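# Slide held gear down onto shaft to mesh with neighbours

## Task

The left gripper starts out holding a gear a little above the top of a shaft. Lower the gear onto that shaft until it sits fully at the bottom and lies square to the shaft, with its teeth engaged with both neighbouring gears. Forcing or wedging it with too much force counts as failure.

## Robot and tools

Robot: two six-joint arms, left_arm and right_arm, each ending in a two-finger gripper. Per arm, joints run from base to hand: waist (joint1), shoulder (joint2), elbow (joint3), wrist pitch (joint4), wrist yaw (joint5), wrist roll (joint6). Stated ranges in rad: waist -2.618 to 3.054, shoulder 0.000 to 3.142, elbow 0.000 to 3.142, wrist pitch -1.571 to 1.571, wrist yaw -1.571 to 1.571, wrist roll -2.094 to 2.094; the true ends may differ by up to 0.059 rad either way. Here the left gripper already grips the gear; the right arm can normally stay put.

Frames: the scene frame has its origin at table-top height, halfway between the bases, +z up, +x out over the table, +y toward left_arm (not the image left). Each arm reports end_effector_position (metres, the point between the finger pads, just behind the tips) and end_effector_quat_wxyz in its own base frame. The left base sits at about (+0.006, +0.304, -0.005) and the right at (-0.002, -0.271, -0.001), both nearly level. Gripper fingers point along its +z and open along its y. Reported poses can be off by a few cm.

Row format (shared by execute_actions and move): one flat list of 14 numbers covering both arms: left waist, shoulder, elbow, wrist pitch, wrist yaw, wrist roll, left opening, then the same seven for the right arm. Joint numbers are offsets from the Joint targets that hold when the action or move begins (not from the previous row), on a scale in [-1, 1] where 1.0 = 2.224 rad for waist/shoulder/elbow and 8.485 rad for the three wrist joints. So 0.01 on the elbow is about 0.022 rad; 0.01 on a wrist joint is about 0.085 rad. Zero on every joint keeps the targets. Opening is absolute, not an offset: +1 fully open (about 87 mm gap), 0.5 about 69 mm, 0 about 43 mm, -0.5 about 18 mm, -1 shut. To keep the held gear, resend the left gripper's current command (see Tool commands or grip_measured); a 0 there would be a real command. To keep a hold, command about 0.04 below the grip_measured reading at first contact.

execute_actions(actions, cameras): actions is a list of actions; each action is a list of up to 15 rows (steps of 1/30 s), a shorter one holding its last row. Each action takes 0.5 s. A call is refused if an action is malformed or its first action would push a joint more than 0.059 rad beyond its range. An empty actions list returns state and all camera images.

move(target, speed, blend, opening_speed, blocking, cameras): drives joints along paths to one row of offsets, or a list of up to 15 rows, all measured from the same starting Joint targets. speed is rad/s of the joint with most travel, 0.01 to 12.57, default 0.5. blend in rad rounds corners between list targets. opening_speed changes the gripper command gradually (0.2 or more per second). The move does not avoid obstacles; faster moves hit harder, and aiming farther past a contact presses harder. Result line move: done, off_target (at rest more than 0.035 rad from target), moving, held or fault; limits=held means steps were withheld.

wait(seconds 0 to 10) lets time run; stop brakes a running move; zoom_image(camera, region [x0,y0,x1,y1] pixels, at most 504 by 504) enlarges the latest image of cam_high, cam_left_wrist or cam_right_wrist (each 896x504); read_manual gives licence text only; finished_scene(scene) ends the scene and should be the last call of its reply.

Results list Joint positions (rad, then gripper 0 closed to 1 open), Joint velocities, Joint targets (the base for the next offsets), Tool commands, grip_measured, and joint torques. joint sent to its limit means a joint reached its end. joint command not followed means the clearance check changed targets. MOTOR HOT appears at 75 °C; at 90 °C an over-temperature fault folds that arm; avoid holding strained poses long.

Suggested approach: look at cam_high and cam_left_wrist (zoom) to line the gear bore up over the shaft tip, correct with tiny wrist and elbow offsets, then lower slowly at low speed, watching torques and whether motion stalls. If it stalls, back off rather than pushing, realign, and retry; turning the wrist roll slightly can let teeth engage. Once it is fully seated and level, open the fingers gently and lift clear without dragging the gear. Avoid dropping the gear, releasing it while it moves, hard contact with the shaft, fixtures (bar, plate, rail behind the table), table or other arm, straining the wrist camera cable, and anything leaving the table.

Each tool is called after "Call:" as a command line: name --argument value for each argument, lists and objects as JSON in quotes; but a table of rows of numbers goes row by row, as --pt "numbers of a row", without its own name.

## Session

Call:
execute_actions --actions '[]'

Scene clock: 0.00 s.
left_arm: end_effector_position=(+0.2826, -0.1438, +0.1208) grip_measured=-0.512 end_effector_quat_wxyz=(-0.008, +0.859, +0.512, +0.005) | right_arm: end_effector_position=(+0.3825, +0.0000, +0.3605) grip_measured=+1.000 end_effector_quat_wxyz=(+0.707, +0.000, +0.707, +0.000)
Joint positions: left_arm=[-0.61 1.758 1.505 -1.329 -0.015 1.457 0.244] | right_arm=[0 1.047 1.047 0 0 0 1]
Joint velocities: within noise
Joint torques (N m): no reading
Heat: left arm: 30 °C; right arm: 29 °C.
Joint targets: left_arm=[-0.607 1.745 1.514 -1.335 -0.020 1.457] | right_arm=[0.000 1.042 1.060 0.010 -0.001 0.000]
Tool commands: left_gripper/opening=-1.0 right_gripper/opening=+1.0

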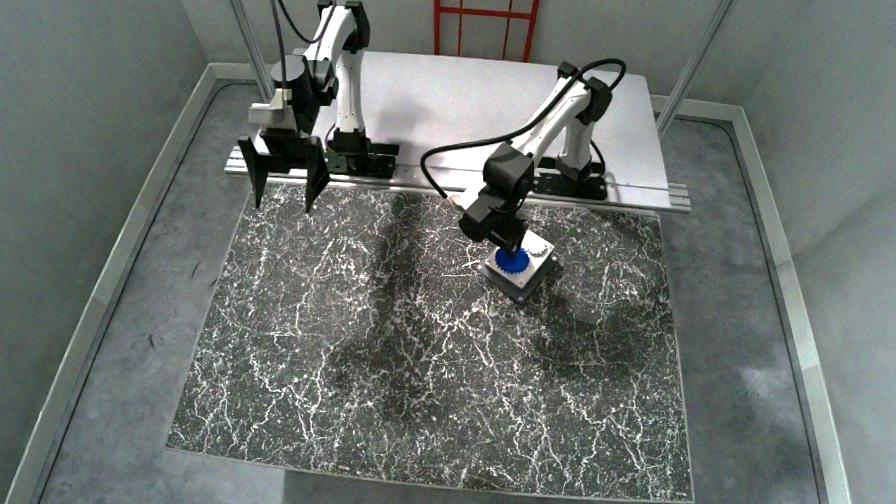

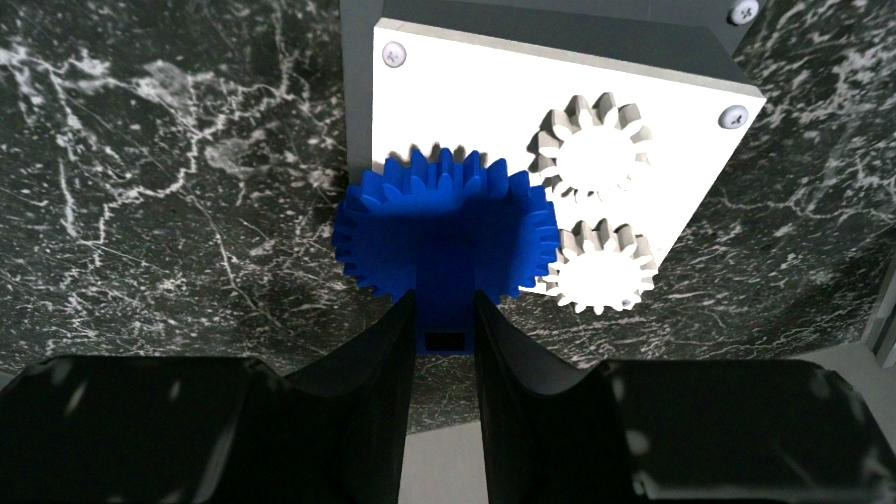

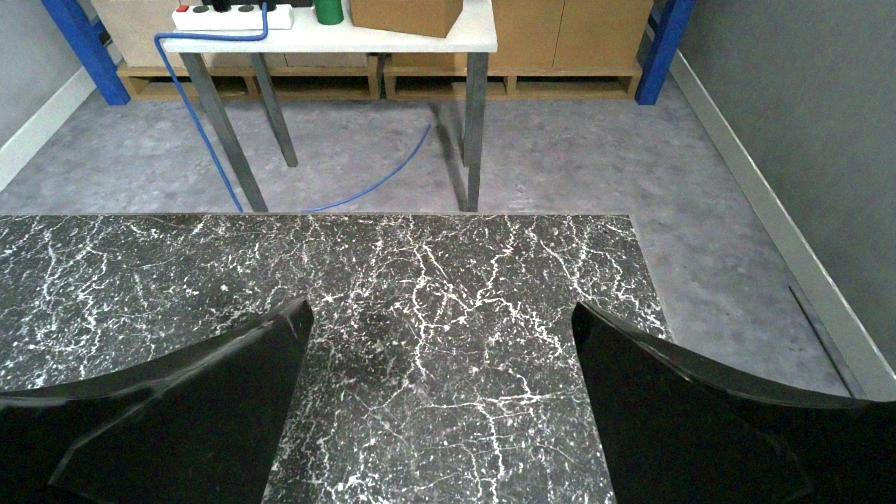

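Call:
zoom_image --camera "cam_left_wrist" --region '[300, 60, 700, 380]'

Call:
zoom_image --camera "cam_high" --region '[440, 200, 580, 310]'

Scaled by 1.260 from the camera's 896x504 image, which has a finer 1280x720 frame.

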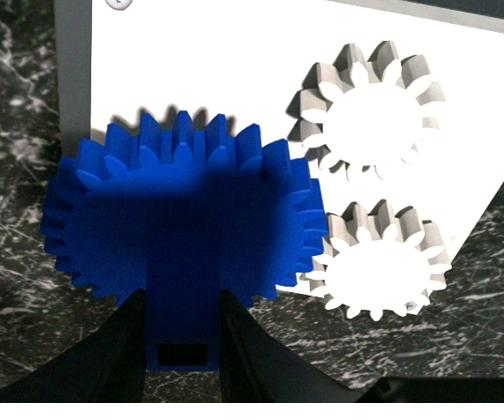

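Scaled by 3.600 from the camera's 896x504 image, which has a finer 1280x720 frame.

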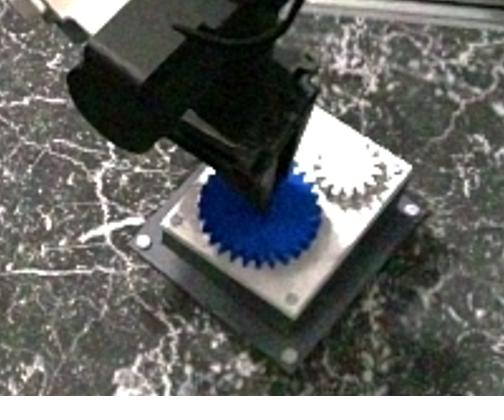

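Call:
move --target '[-0.00014,0.00032,-0.00675,0.00185,0,0,-1,0,0,0,0,0,0,1]' --speed 0.1

Call:
move --target '[-0.00014,0.00032,-0.00675,0.00185,0,0,-1,0,0,0,0,0,0,1]' --speed 0.1 --cameras '["cam_left_wrist"]'

Scene clock: 46.03 s.
left_arm: end_effector_position=(+0.2826, -0.1438, +0.1208) grip_measured=-0.512 end_effector_quat_wxyz=(-0.008, +0.859, +0.512, +0.005) | right_arm: end_effector_position=(+0.3825, +0.0000, +0.3605) grip_measured=+1.000 end_effector_quat_wxyz=(+0.707, +0.000, +0.707, +0.000)
Joint positions: left_arm=[-0.61 1.758 1.505 -1.329 -0.015 1.457 0.244] | right_arm=[0 1.047 1.047 0 0 0 1]
Joint torques (N m): left_arm=[0.14 -7.3 4.53 0.44 0.11 -0.03] | right_arm=[-0.24 -2.76 8.02 2.24 -0.06 0.09]
Heat: left arm: 34 °C; right arm: 35 °C.
Joint targets: left_arm=[-0.608 1.746 1.499 -1.319 -0.020 1.457] | right_arm=[0.000 1.042 1.060 0.010 -0.001 0.000]
move: done

Scene clock: 46.73 s.
left_arm: end_effector_position=(+0.2822, -0.1435, +0.1187) grip_measured=-0.512 end_effector_quat_wxyz=(-0.009, +0.859, +0.512, +0.004) | right_arm: end_effector_position=(+0.3825, +0.0000, +0.3605) grip_measured=+1.000 end_effector_quat_wxyz=(+0.707, +0.000, +0.707, +0.000)
Joint positions: left_arm=[-0.61 1.758 1.497 -1.322 -0.015 1.457 0.244] | right_arm=[0 1.047 1.047 0 0 0 1]
Joint torques (N m): left_arm=[0.1 -7.21 4.1 0.52 0.11 -0.01] | right_arm=[-0.24 -2.76 8.01 2.24 -0.07 0.09]
Heat: left arm: 34 °C; right arm: 35 °C.
Joint targets: left_arm=[-0.608 1.746 1.484 -1.303 -0.020 1.457] | right_arm=[0.000 1.042 1.060 0.010 -0.001 0.000]
move: done
camera_calibration:
cam_left_wrist: T_world_to_cam=[[-0.877542, 0.479461, 0.00607604, 0.314309], [0.298108, 0.535606, 0.7901, -0.0817829], [0.375567, 0.695157, -0.612948, 0.208033], [0, 0, 0, 1]] pos_world=[0.222069, -0.251511, 0.19022]
Images, in order (width x height): cam_left_wrist 896x504.

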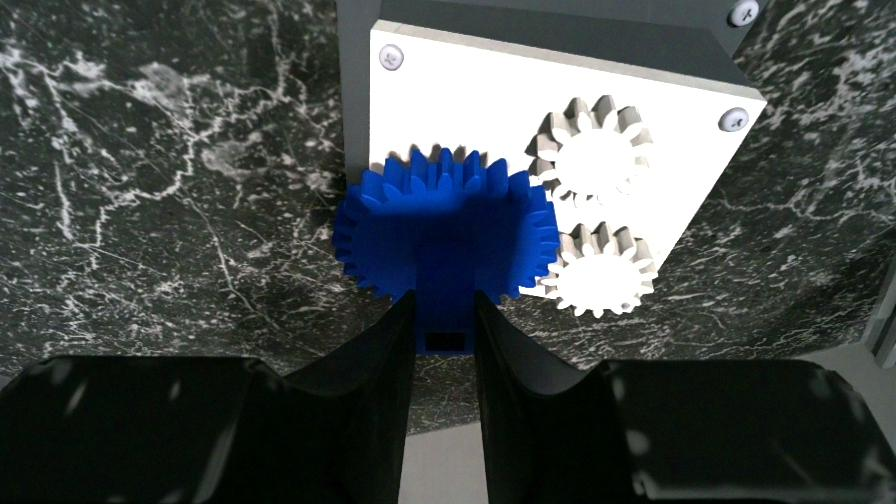

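Call:
move --target '[-0.00014,0.00032,-0.00675,0.00185,0,0,-1,0,0,0,0,0,0,1]' --speed 0.1

Call:
move --target '[-0.00014,0.00032,-0.00675,0.00185,0,0,-1,0,0,0,0,0,0,1]' --speed 0.1 --cameras '["cam_left_wrist"]'

Scene clock: 54.73 s.
left_arm: end_effector_position=(+0.2822, -0.1435, +0.1180) grip_measured=-0.512 end_effector_quat_wxyz=(-0.009, +0.859, +0.512, +0.004) | right_arm: end_effector_position=(+0.3825, +0.0000, +0.3605) grip_measured=+1.000 end_effector_quat_wxyz=(+0.707, +0.000, +0.707, +0.000)
Joint positions: left_arm=[-0.61 1.758 1.494 -1.319 -0.015 1.457 0.244] | right_arm=[0 1.047 1.047 0 0 0 1]
Joint torques (N m): left_arm=[-0.01 -7.23 3.11 0.67 0.13 -0.02] | right_arm=[-0.25 -2.76 8.02 2.24 -0.07 0.09]
Heat: left arm: 35 °C; right arm: 35 °C.
Joint targets: left_arm=[-0.608 1.747 1.469 -1.287 -0.020 1.457] | right_arm=[0.000 1.042 1.060 0.010 -0.001 0.000]
move: done

Scene clock: 55.43 s.
left_arm: end_effector_position=(+0.2820, -0.1433, +0.1178) grip_measured=-0.512 end_effector_quat_wxyz=(-0.005, +0.859, +0.512, +0.006) | right_arm: end_effector_position=(+0.3825, +0.0000, +0.3605) grip_measured=+1.000 end_effector_quat_wxyz=(+0.707, +0.000, +0.707, +0.000)
Joint positions: left_arm=[-0.61 1.748 1.482 -1.308 -0.015 1.457 0.244] | right_arm=[0 1.047 1.047 0 0 0 1]
Joint torques (N m): left_arm=[0.05 -6.3 2.96 0.72 0.13 -0.03] | right_arm=[-0.24 -2.76 8.02 2.24 -0.07 0.09]
Heat: left arm: 35 °C; right arm: 35 °C.
Joint targets: left_arm=[-0.609 1.748 1.454 -1.272 -0.020 1.457] | right_arm=[0.000 1.042 1.060 0.010 -0.001 0.000]
move: off_target (left_arm); left_arm: the wrist pitch is farthest, 0.036 rad from its target
camera_calibration:
cam_left_wrist: T_world_to_cam=[[-0.877557, 0.479463, -0.00308685, 0.315099], [0.291997, 0.539525, 0.789716, -0.0788185], [0.380304, 0.692119, -0.613465, 0.205712], [0, 0, 0, 1]] pos_world=[0.221299, -0.250931, 0.189414]
Images, in order (width x height): cam_left_wrist 896x504.

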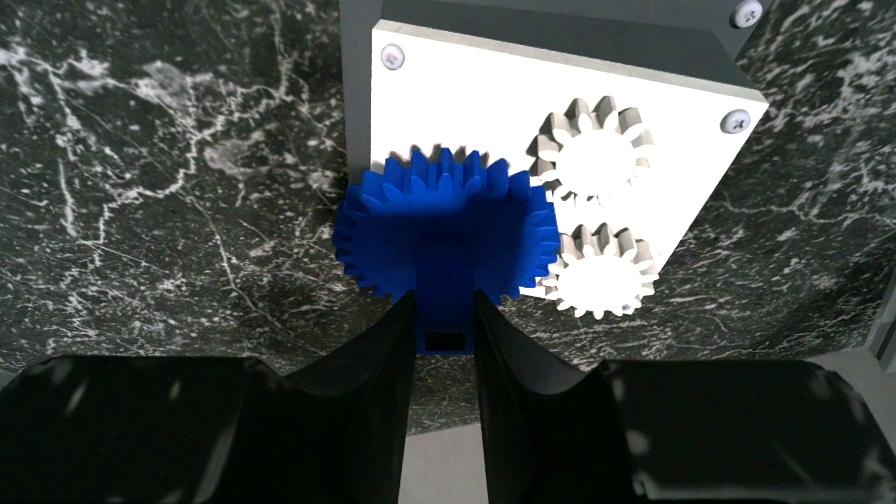

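Call:
zoom_image --camera "cam_left_wrist" --region '[480, 80, 680, 330]'

Call:
zoom_image --camera "cam_left_wrist" --region '[320, 130, 580, 370]'

Call:
move --target '[0.00042,-0.00096,0.02025,-0.00555,0,0,-1,0,0,0,0,0,0,1]' --speed 0.1 --cameras '["cam_left_wrist"]'

Scaled by 2.016 from the camera's 896x504 image, which has a finer 1280x720 frame.

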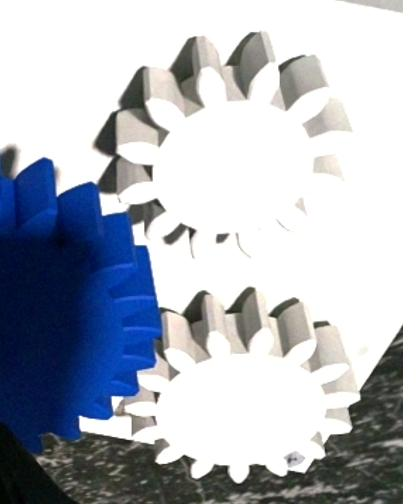

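Scaled by 1.938 from the camera's 896x504 image, which has a finer 1280x720 frame.

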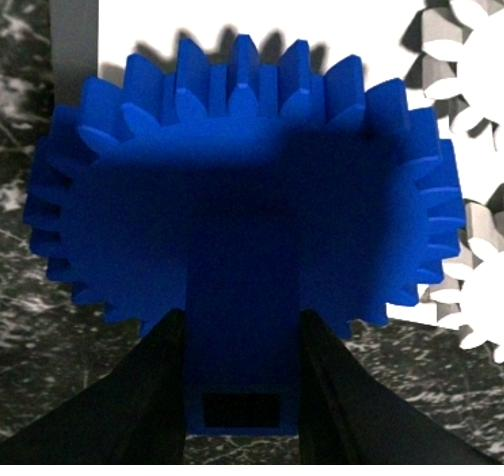

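Scene clock: 121.93 s.
left_arm: end_effector_position=(+0.2820, -0.1433, +0.1186) grip_measured=-0.512 end_effector_quat_wxyz=(-0.005, +0.859, +0.512, +0.006) | right_arm: end_effector_position=(+0.3825, +0.0000, +0.3605) grip_measured=+1.000 end_effector_quat_wxyz=(+0.707, +0.000, +0.707, +0.000)
Joint positions: left_arm=[-0.61 1.748 1.485 -1.311 -0.015 1.457 0.244] | right_arm=[0 1.047 1.047 0 0 0 1]
Joint torques (N m): left_arm=[0.13 -6.5 6.3 0.29 0.13 -0.02] | right_arm=[-0.24 -2.77 8.02 2.24 -0.07 0.09]
Heat: left arm: 33 °C; right arm: 37 °C.
Joint targets: left_arm=[-0.608 1.746 1.499 -1.319 -0.020 1.457] | right_arm=[0.000 1.042 1.060 0.010 -0.001 0.000]
move: done
camera_calibration:
cam_left_wrist: T_world_to_cam=[[-0.877557, 0.479463, -0.00308685, 0.315101], [0.291997, 0.539525, 0.789716, -0.0793713], [0.380304, 0.692119, -0.613465, 0.206141], [0, 0, 0, 1]] pos_world=[0.221299, -0.250931, 0.190114]
Images, in order (width x height): cam_left_wrist 896x504.

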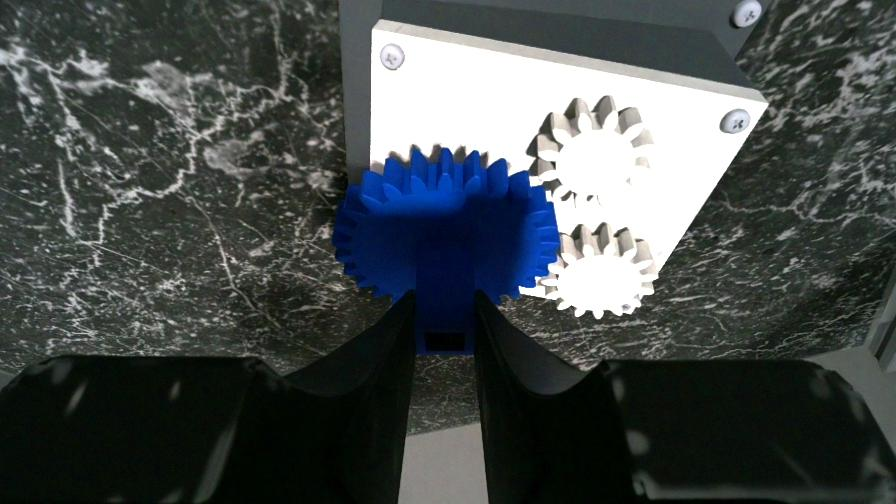

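Call:
move --pt "-0.00042 0.00096 -0.02025 0.00555 0 0 -1 0 0 0 0 0 0 1" --pt "-0.00056 0.00128 -0.027 0.0074 0 0 -1 0 0 0 0 0 0 1" --speed 0.1 --cameras '["cam_left_wrist"]'

Call:
zoom_image --camera "cam_left_wrist" --region '[320, 130, 580, 370]'

Scene clock: 132.20 s.
left_arm: end_effector_position=(+0.2818, -0.1431, +0.1176) grip_measured=-0.512 end_effector_quat_wxyz=(-0.001, +0.859, +0.512, +0.008) | right_arm: end_effector_position=(+0.3825, +0.0000, +0.3605) grip_measured=+1.000 end_effector_quat_wxyz=(+0.707, +0.000, +0.707, +0.000)
Joint positions: left_arm=[-0.61 1.74 1.471 -1.298 -0.015 1.457 0.244] | right_arm=[0 1.047 1.047 0 0 0 1]
Joint torques (N m): left_arm=[-0.03 -5.41 2.56 0.79 0.13 -0.03] | right_arm=[-0.24 -2.76 8.02 2.24 -0.07 0.1]
Heat: left arm: 33 °C; right arm: 38 °C.
Joint targets: left_arm=[-0.609 1.749 1.439 -1.256 -0.020 1.457] | right_arm=[0.000 1.042 1.060 0.010 -0.001 0.000]
move: off_target (left_arm); left_arm: the wrist pitch is farthest, 0.042 rad from its target
camera_calibration:
cam_left_wrist: T_world_to_cam=[[-0.877521, 0.479428, -0.0103015, 0.315621], [0.287157, 0.54256, 0.789411, -0.0768352], [0.384054, 0.689766, -0.613779, 0.20415], [0, 0, 0, 1]] pos_world=[0.220623, -0.250446, 0.189209]
Images, in order (width x height): cam_left_wrist 896x504.

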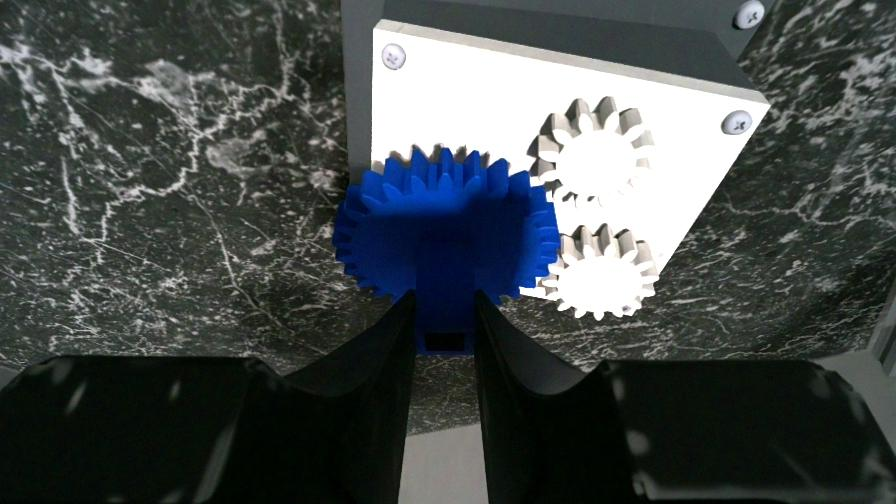

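Scaled by 1.938 from the camera's 896x504 image, which has a finer 1280x720 frame.

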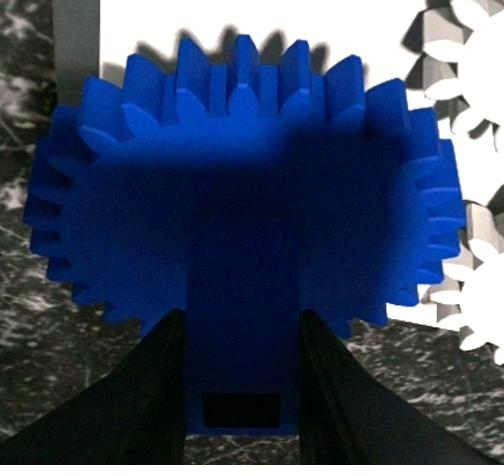

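Call:
move --target '[0.0068,0,0.005,-0.0014,0,0,-1,0,0,0,0,0,0,1]' --speed 0.05

Call:
move --target '[-0.0136,0,0,0,0,0,-1,0,0,0,0,0,0,1]' --speed 0.05 --cameras '["cam_left_wrist"]'

Scene clock: 159.27 s.
left_arm: end_effector_position=(+0.2818, -0.1431, +0.1176) grip_measured=-0.512 end_effector_quat_wxyz=(-0.001, +0.859, +0.512, +0.008) | right_arm: end_effector_position=(+0.3825, +0.0000, +0.3605) grip_measured=+1.000 end_effector_quat_wxyz=(+0.707, +0.000, +0.707, +0.000)
Joint positions: left_arm=[-0.61 1.74 1.471 -1.298 -0.015 1.457 0.244] | right_arm=[0 1.047 1.047 0 0 0 1]
Joint torques (N m): left_arm=[1.26 -5.52 3.43 0.68 0.14 -0.02] | right_arm=[-0.24 -2.76 8.02 2.24 -0.07 0.09]
Heat: left arm: 34 °C; right arm: 38 °C.
Joint targets: left_arm=[-0.594 1.749 1.450 -1.268 -0.020 1.457] | right_arm=[0.000 1.042 1.060 0.010 -0.001 0.000]
move: done

Scene clock: 160.17 s.
left_arm: end_effector_position=(+0.2815, -0.1440, +0.1180) grip_measured=-0.512 end_effector_quat_wxyz=(-0.005, +0.862, +0.507, +0.014) | right_arm: end_effector_position=(+0.3825, +0.0000, +0.3605) grip_measured=+1.000 end_effector_quat_wxyz=(+0.707, +0.000, +0.707, +0.000)
Joint positions: left_arm=[-0.621 1.74 1.471 -1.298 -0.029 1.457 0.244] | right_arm=[0 1.047 1.047 0 0 0 1]
Joint torques (N m): left_arm=[-0.46 -5.52 3.43 0.67 0.28 -0.05] | right_arm=[-0.24 -2.76 8.02 2.24 -0.07 0.09]
Heat: left arm: 34 °C; right arm: 38 °C.
Joint targets: left_arm=[-0.624 1.749 1.450 -1.268 -0.020 1.457] | right_arm=[0.000 1.042 1.060 0.010 -0.001 0.000]
move: done
camera_calibration:
cam_left_wrist: T_world_to_cam=[[-0.872291, 0.488863, -0.0110368, 0.315765], [0.287077, 0.530248, 0.797762, -0.079337], [0.395849, 0.692712, -0.602872, 0.200955], [0, 0, 0, 1]] pos_world=[0.218667, -0.251502, 0.187927]
Images, in order (width x height): cam_left_wrist 896x504.

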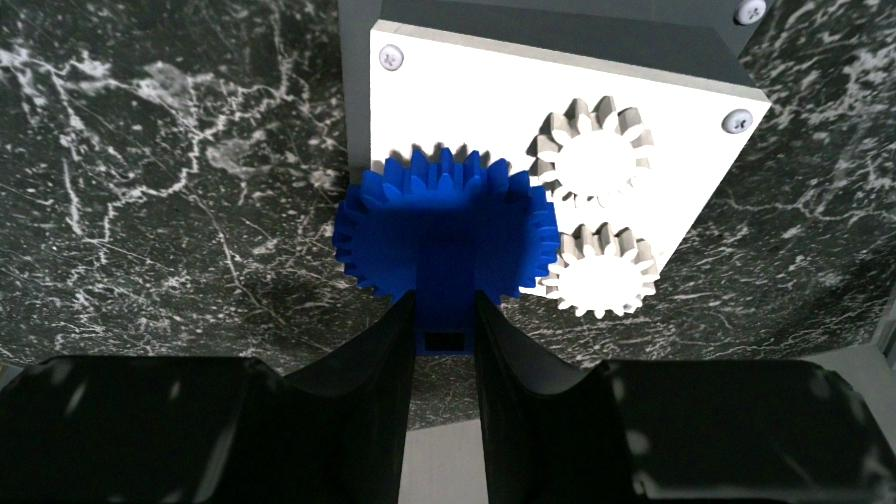

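Call:
zoom_image --camera "cam_left_wrist" --region '[340, 0, 480, 90]'

Call:
zoom_image --camera "cam_left_wrist" --region '[660, 0, 800, 140]'

Call:
zoom_image --camera "cam_left_wrist" --region '[520, 80, 680, 180]'

Call:
zoom_image --camera "cam_left_wrist" --region '[540, 200, 680, 330]'

Call:
zoom_image --camera "cam_left_wrist" --region '[320, 130, 460, 270]'

Call:
zoom_image --camera "cam_left_wrist" --region '[440, 130, 580, 270]'

Scaled by 3.600 from the camera's 896x504 image, which has a finer 1280x720 frame.

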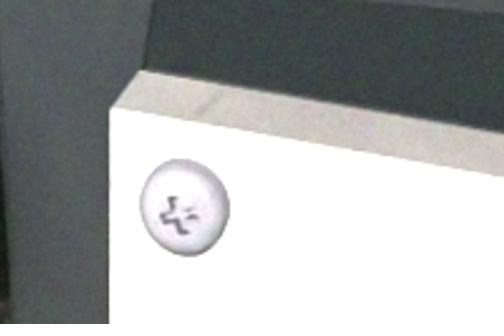

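Scaled by 3.600 from the camera's 896x504 image, which has a finer 1280x720 frame.

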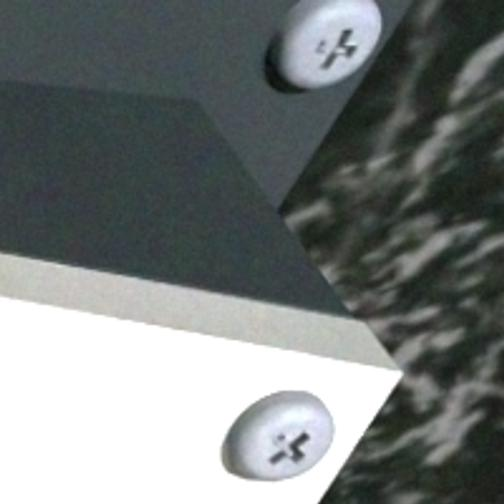

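Scaled by 3.150 from the camera's 896x504 image, which has a finer 1280x720 frame.

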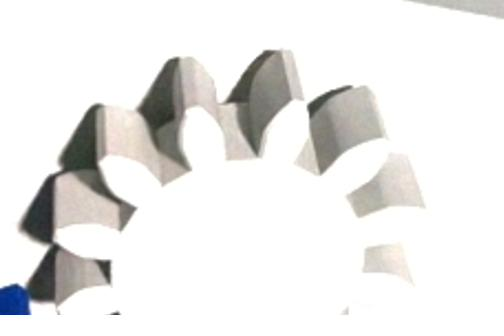

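Scaled by 3.600 from the camera's 896x504 image, which has a finer 1280x720 frame.

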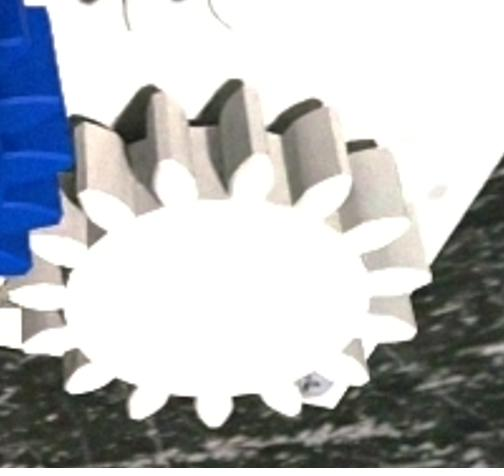

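Scaled by 3.600 from the camera's 896x504 image, which has a finer 1280x720 frame.

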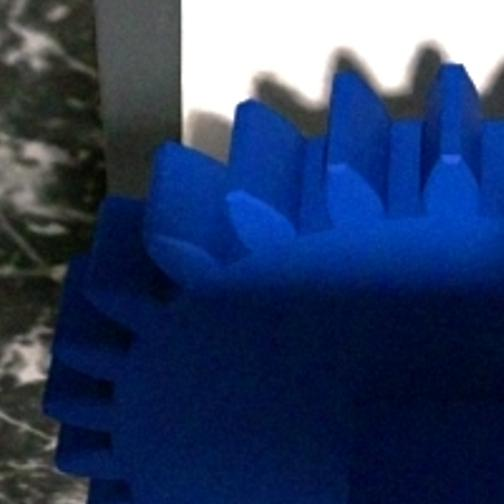

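Scaled by 3.600 from the camera's 896x504 image, which has a finer 1280x720 frame.

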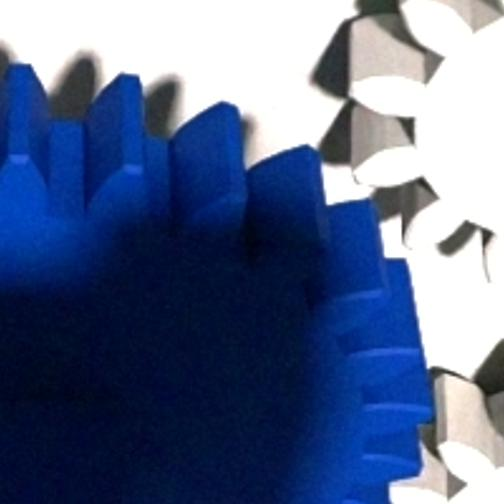

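Call:
move --target '[0,0,0.029,-0.008,0,0,-1,0,0,0,0,0,0,1]' --speed 0.1

Call:
move --target '[0.013,0,0,0,0,0,-1,0,0,0,0,0,0,1]' --speed 0.05 --cameras '["cam_left_wrist","cam_high"]'

Scene clock: 199.03 s.
left_arm: end_effector_position=(+0.2824, -0.1452, +0.1233) grip_measured=-0.512 end_effector_quat_wxyz=(-0.002, +0.862, +0.507, +0.014) | right_arm: end_effector_position=(+0.3825, +0.0000, +0.3605) grip_measured=+1.000 end_effector_quat_wxyz=(+0.707, +0.000, +0.707, +0.000)
Joint positions: left_arm=[-0.621 1.74 1.492 -1.314 -0.027 1.457 0.244] | right_arm=[0 1.047 1.047 0 0 0 1]
Joint torques (N m): left_arm=[-0.51 -5.55 6.9 0.21 0.26 -0.03] | right_arm=[-0.24 -2.76 8.02 2.24 -0.07 0.1]
Heat: left arm: 35 °C; right arm: 39 °C.
Joint targets: left_arm=[-0.624 1.749 1.514 -1.336 -0.020 1.457] | right_arm=[0.000 1.042 1.060 0.010 -0.001 0.000]
move: done

Scene clock: 199.90 s.
left_arm: end_effector_position=(+0.2845, -0.1407, +0.1233) grip_measured=-0.512 end_effector_quat_wxyz=(-0.002, +0.858, +0.514, +0.014) | right_arm: end_effector_position=(+0.3825, +0.0000, +0.3605) grip_measured=+1.000 end_effector_quat_wxyz=(+0.707, +0.000, +0.707, +0.000)
Joint positions: left_arm=[-0.605 1.74 1.492 -1.314 -0.027 1.457 0.244] | right_arm=[0 1.047 1.047 0 0 0 1]
Joint torques (N m): left_arm=[0.75 -5.57 6.9 0.17 0.26 -0.04] | right_arm=[-0.24 -2.76 8.01 2.24 -0.07 0.09]
Heat: left arm: 35 °C; right arm: 39 °C.
Joint targets: left_arm=[-0.595 1.749 1.514 -1.336 -0.020 1.457] | right_arm=[0.000 1.042 1.060 0.010 -0.001 0.000]
move: done
camera_calibration:
cam_left_wrist: T_world_to_cam=[[-0.879793, 0.475098, -0.0156667, 0.317662], [0.276712, 0.538661, 0.795786, -0.0817486], [0.386516, 0.695792, -0.605375, 0.203987], [0, 0, 0, 1]] pos_world=[0.223254, -0.248819, 0.19352]
Images, in order (width x height): cam_high 896x504, cam_left_wrist 896x504.

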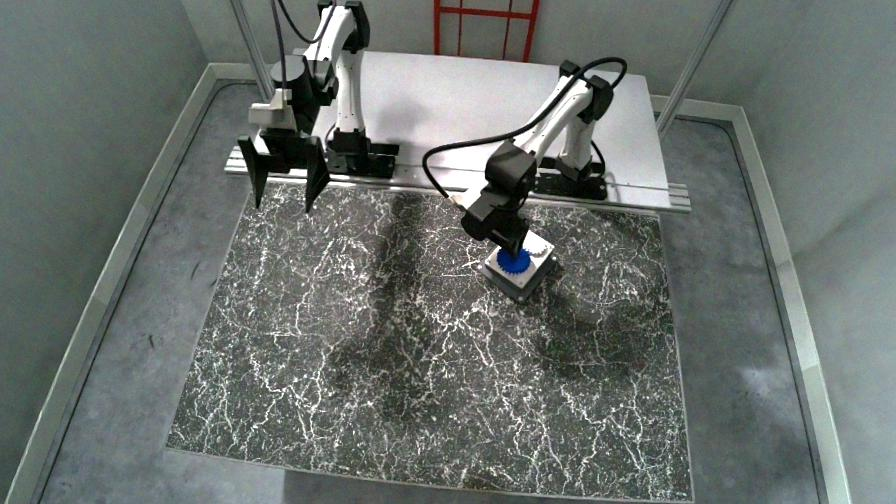

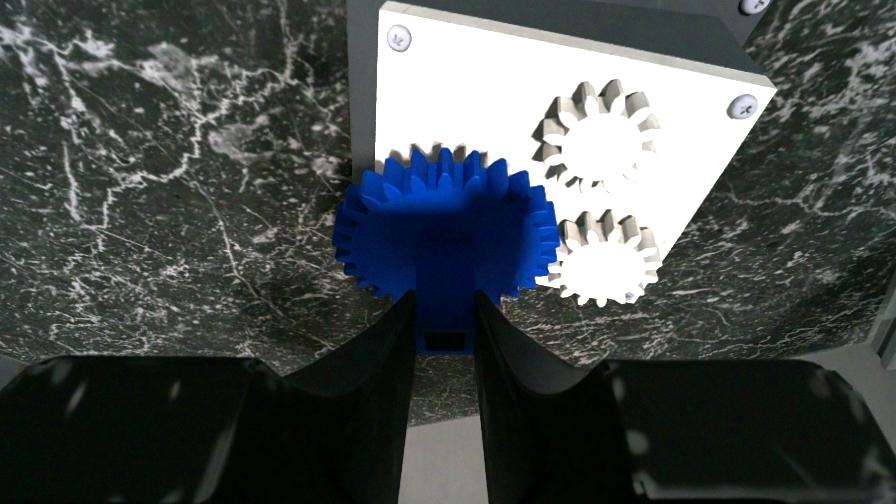

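Call:
move --target '[0,0,0,0,0,0,-1,0.1623,0.3548,-0.2019,0.1426,-0.0910,0.1234,-1]' --speed 0.6 --cameras '["all"]'

Scene clock: 233.27 s.
left_arm: end_effector_position=(+0.2845, -0.1407, +0.1233) grip_measured=-0.512 end_effector_quat_wxyz=(-0.002, +0.858, +0.514, +0.014) | right_arm: end_effector_position=(+0.3265, +0.2800, +0.1380) grip_measured=-0.987 end_effector_quat_wxyz=(+0.324, -0.023, +0.711, +0.624)
Joint positions: left_arm=[-0.605 1.74 1.492 -1.314 -0.027 1.457 0.244] | right_arm=[0.359 1.821 0.615 1.189 -0.765 1.048 0.006]
Joint torques (N m): left_arm=[0.73 -5.56 6.93 0.18 0.25 -0.02] | right_arm=[-0.01 -5.41 4.3 2.32 -0.14 0.03]
Heat: left arm: 35 °C; right arm: 40 °C.
Joint targets: left_arm=[-0.595 1.749 1.514 -1.336 -0.020 1.457] | right_arm=[0.361 1.831 0.611 1.220 -0.773 1.047]
move: done
camera_calibration:
cam_left_wrist: T_world_to_cam=[[-0.879793, 0.475098, -0.0156667, 0.317662], [0.276712, 0.538661, 0.795786, -0.0817486], [0.386516, 0.695792, -0.605375, 0.203987], [0, 0, 0, 1]] pos_world=[0.223254, -0.248819, 0.19352]
cam_right_wrist: T_world_to_cam=[[0.444598, -0.21955, -0.868407, 0.0342426], [-0.837311, -0.446256, -0.315856, 0.462203], [-0.318185, 0.867556, -0.382236, 0.0588099], [0, 0, 0, 1]] pos_world=[0.390496, 0.162758, 0.198206]

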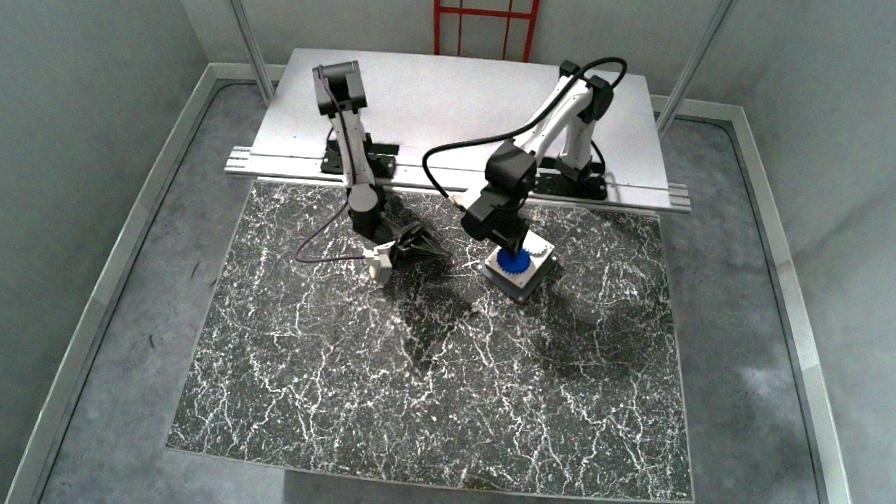

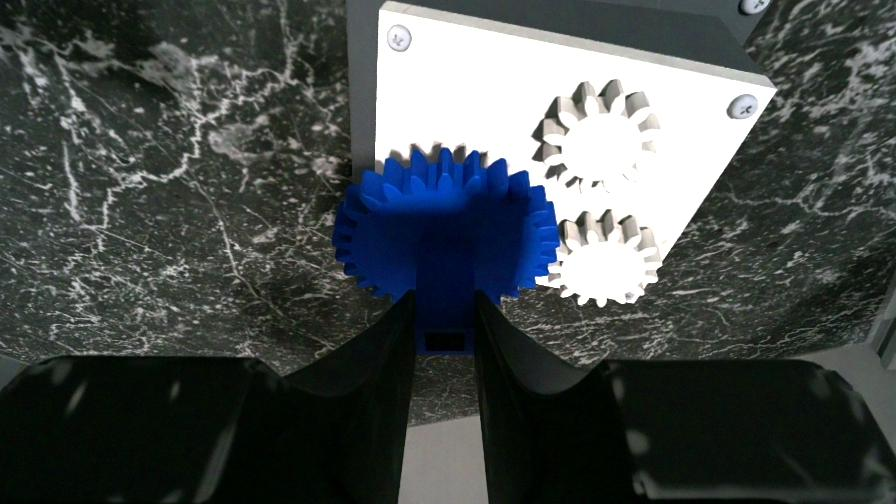

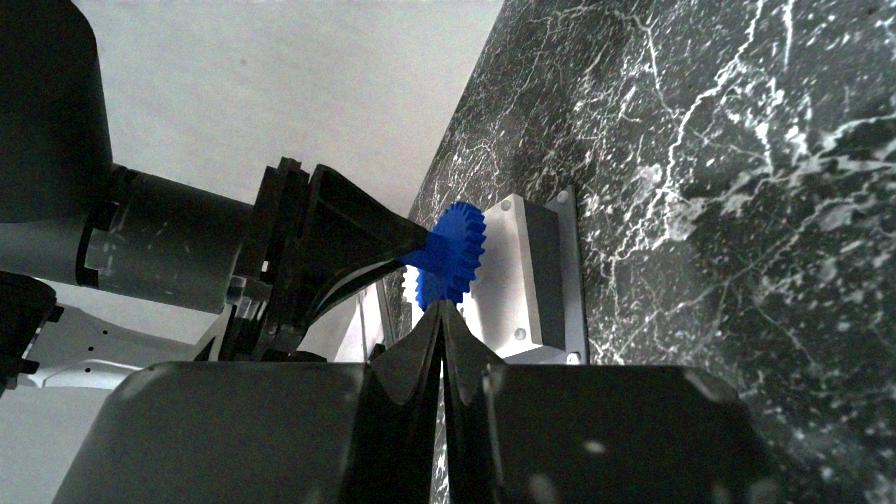

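Nice view. Zoom.

Call:
zoom_image --camera "cam_right_wrist" --region '[370, 170, 610, 380]'

Call:
zoom_image --camera "cam_right_wrist" --region '[400, 190, 520, 320]'

Scaled by 2.100 from the camera's 896x504 image, which has a finer 1280x720 frame.

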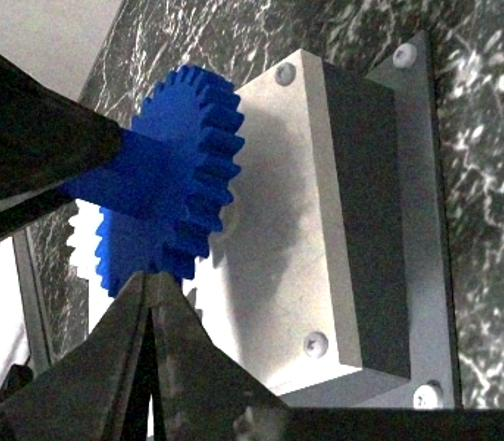

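Scaled by 3.877 from the camera's 896x504 image, which has a finer 1280x720 frame.

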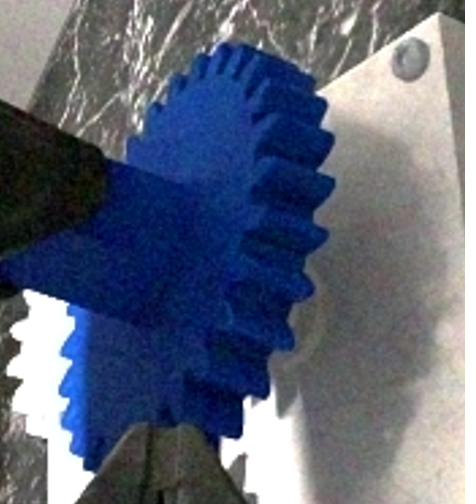

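Call:
move --target '[-0.013,0,0,0,0,0,-1,0,0,0,0,0,0,-1]' --speed 0.05 --cameras '["all"]'

Call:
zoom_image --camera "cam_right_wrist" --region '[400, 190, 540, 330]'

Scene clock: 251.37 s.
left_arm: end_effector_position=(+0.2823, -0.1451, +0.1232) grip_measured=-0.512 end_effector_quat_wxyz=(-0.002, +0.862, +0.507, +0.013) | right_arm: end_effector_position=(+0.3265, +0.2800, +0.1381) grip_measured=-0.987 end_effector_quat_wxyz=(+0.324, -0.023, +0.711, +0.624)
Joint positions: left_arm=[-0.62 1.74 1.492 -1.314 -0.026 1.457 0.244] | right_arm=[0.359 1.821 0.615 1.19 -0.765 1.048 0.006]
Joint torques (N m): left_arm=[-0.44 -5.57 6.9 0.2 0.26 0] | right_arm=[-0.02 -5.41 4.3 2.32 -0.14 0.03]
Heat: left arm: 34 °C; right arm: 40 °C.
Joint targets: left_arm=[-0.624 1.749 1.514 -1.336 -0.020 1.457] | right_arm=[0.361 1.831 0.611 1.219 -0.772 1.047]
move: done
camera_calibration:
cam_left_wrist: T_world_to_cam=[[-0.872603, 0.488181, -0.0156154, 0.317668], [0.285062, 0.534977, 0.795323, -0.0816196], [0.396615, 0.68955, -0.605984, 0.204204], [0, 0, 0, 1]] pos_world=[0.219474, -0.252224, 0.193619]
cam_right_wrist: T_world_to_cam=[[0.444565, -0.219275, -0.868493, 0.034228], [-0.837326, -0.446149, -0.315968, 0.462213], [-0.318194, 0.86768, -0.381947, 0.0587356], [0, 0, 0, 1]] pos_world=[0.390496, 0.162758, 0.198205]

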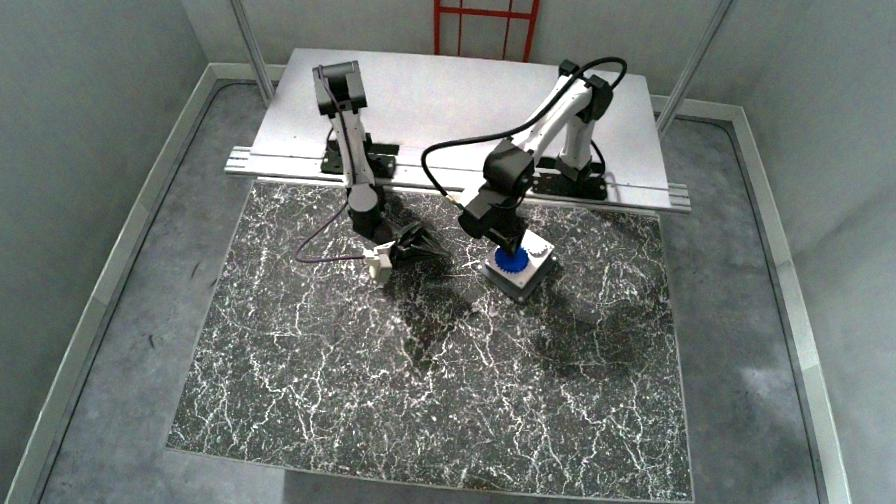

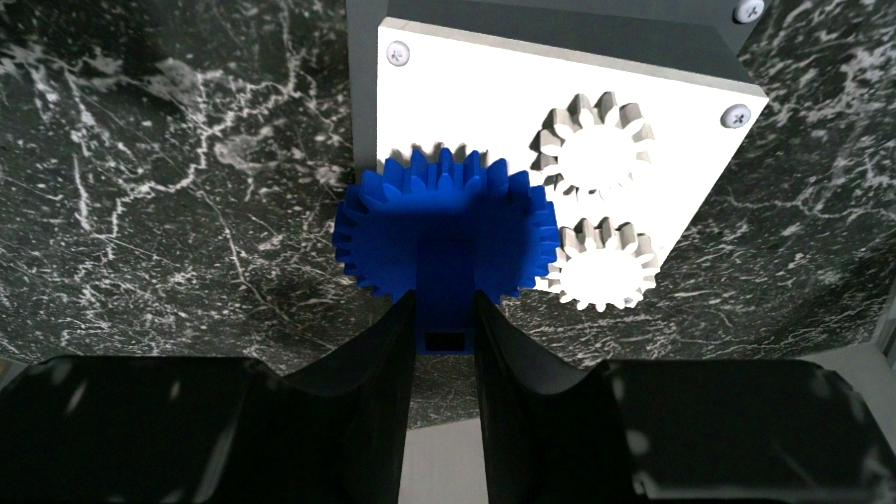

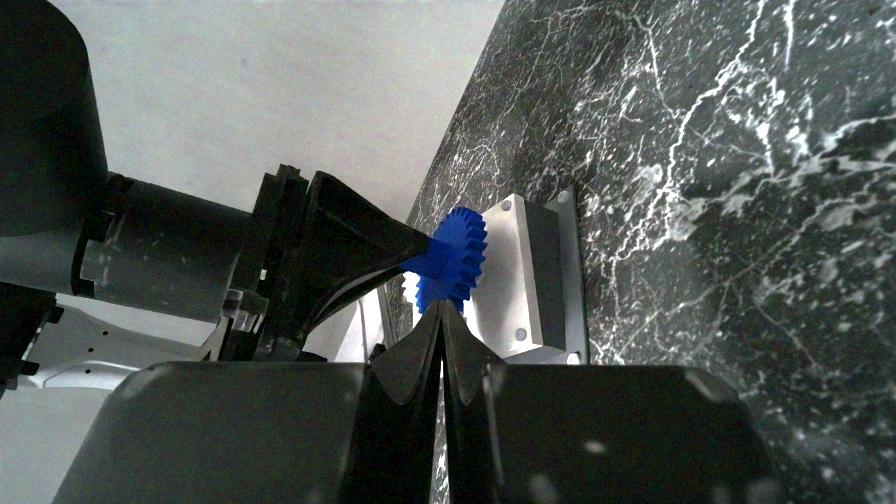

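Scaled by 3.600 from the camera's 896x504 image, which has a finer 1280x720 frame.

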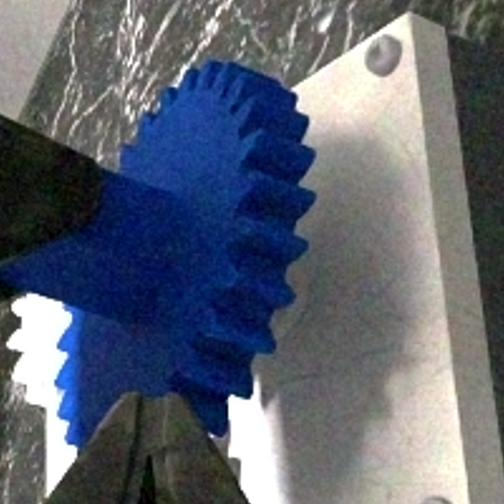

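Call:
zoom_image --camera "cam_right_wrist" --region '[495, 180, 605, 290]'

Call:
zoom_image --camera "cam_right_wrist" --region '[495, 280, 605, 390]'

Scaled by 4.582 from the camera's 896x504 image, which has a finer 1280x720 frame.

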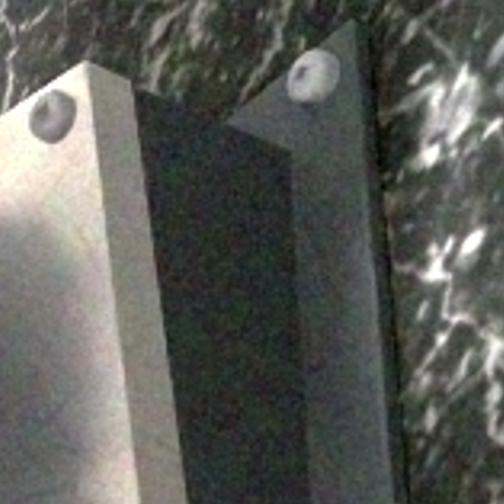

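Scaled by 4.582 from the camera's 896x504 image, which has a finer 1280x720 frame.

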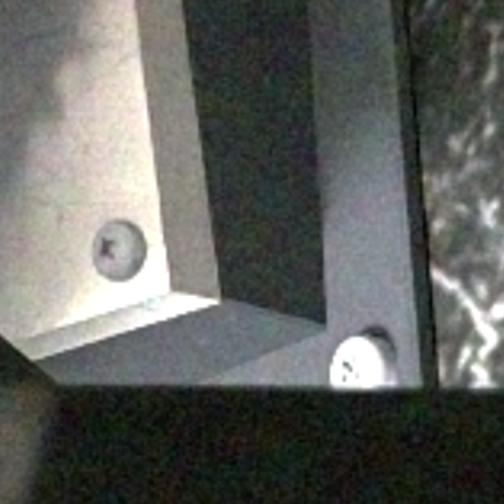

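Call:
move --target '[0.0006,0.0006,-0.0314,0.0084,0,0,-1,0,0,0,0,0,0,-1]' --speed 0.1 --cameras '["cam_left_wrist","cam_right_wrist"]'

Call:
zoom_image --camera "cam_right_wrist" --region '[400, 190, 540, 330]'

Scene clock: 277.87 s.
left_arm: end_effector_position=(+0.2809, -0.1440, +0.1178) grip_measured=-0.512 end_effector_quat_wxyz=(-0.005, +0.862, +0.507, +0.012) | right_arm: end_effector_position=(+0.3265, +0.2800, +0.1381) grip_measured=-0.987 end_effector_quat_wxyz=(+0.324, -0.023, +0.711, +0.624)
Joint positions: left_arm=[-0.62 1.74 1.47 -1.3 -0.026 1.457 0.244] | right_arm=[0.359 1.821 0.615 1.19 -0.765 1.048 0.006]
Joint torques (N m): left_arm=[-0.39 -5.41 3.18 0.72 0.27 -0.03] | right_arm=[-0.01 -5.41 4.3 2.32 -0.14 0.03]
Heat: left arm: 34 °C; right arm: 40 °C.
Joint targets: left_arm=[-0.623 1.750 1.444 -1.264 -0.020 1.457] | right_arm=[0.361 1.831 0.611 1.219 -0.772 1.047]
move: done
camera_calibration:
cam_left_wrist: T_world_to_cam=[[-0.872686, 0.488203, -0.00883434, 0.314952], [0.289283, 0.531514, 0.79612, -0.0792299], [0.393364, 0.692207, -0.605074, 0.201902], [0, 0, 0, 1]] pos_world=[0.218353, -0.251407, 0.188025]
cam_right_wrist: T_world_to_cam=[[0.444565, -0.219275, -0.868493, 0.034228], [-0.837326, -0.446149, -0.315968, 0.462213], [-0.318194, 0.86768, -0.381947, 0.0587356], [0, 0, 0, 1]] pos_world=[0.390496, 0.162758, 0.198205]
Images, in order (width x height): cam_left_wrist 896x504, cam_right_wrist 896x504.

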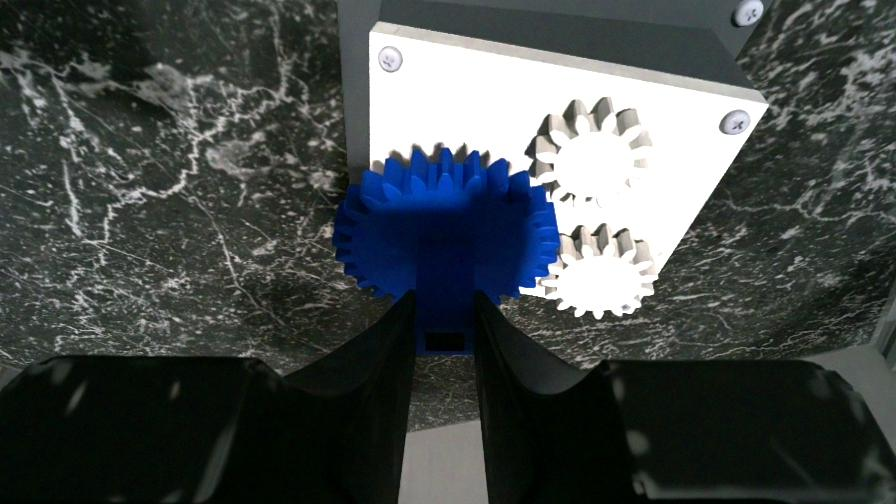

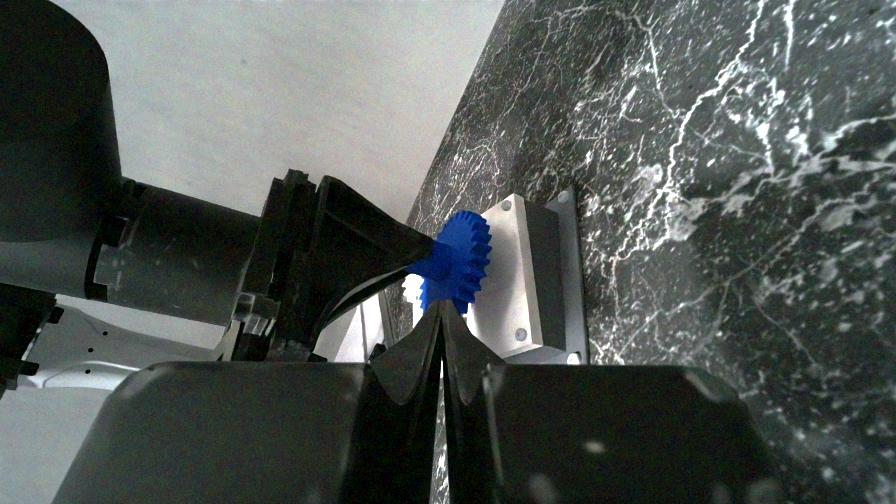

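Scaled by 3.600 from the camera's 896x504 image, which has a finer 1280x720 frame.

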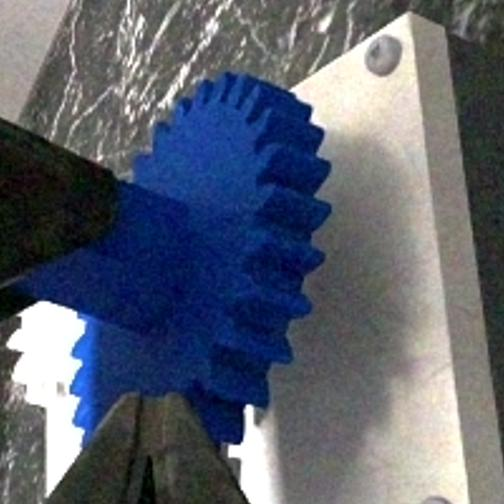

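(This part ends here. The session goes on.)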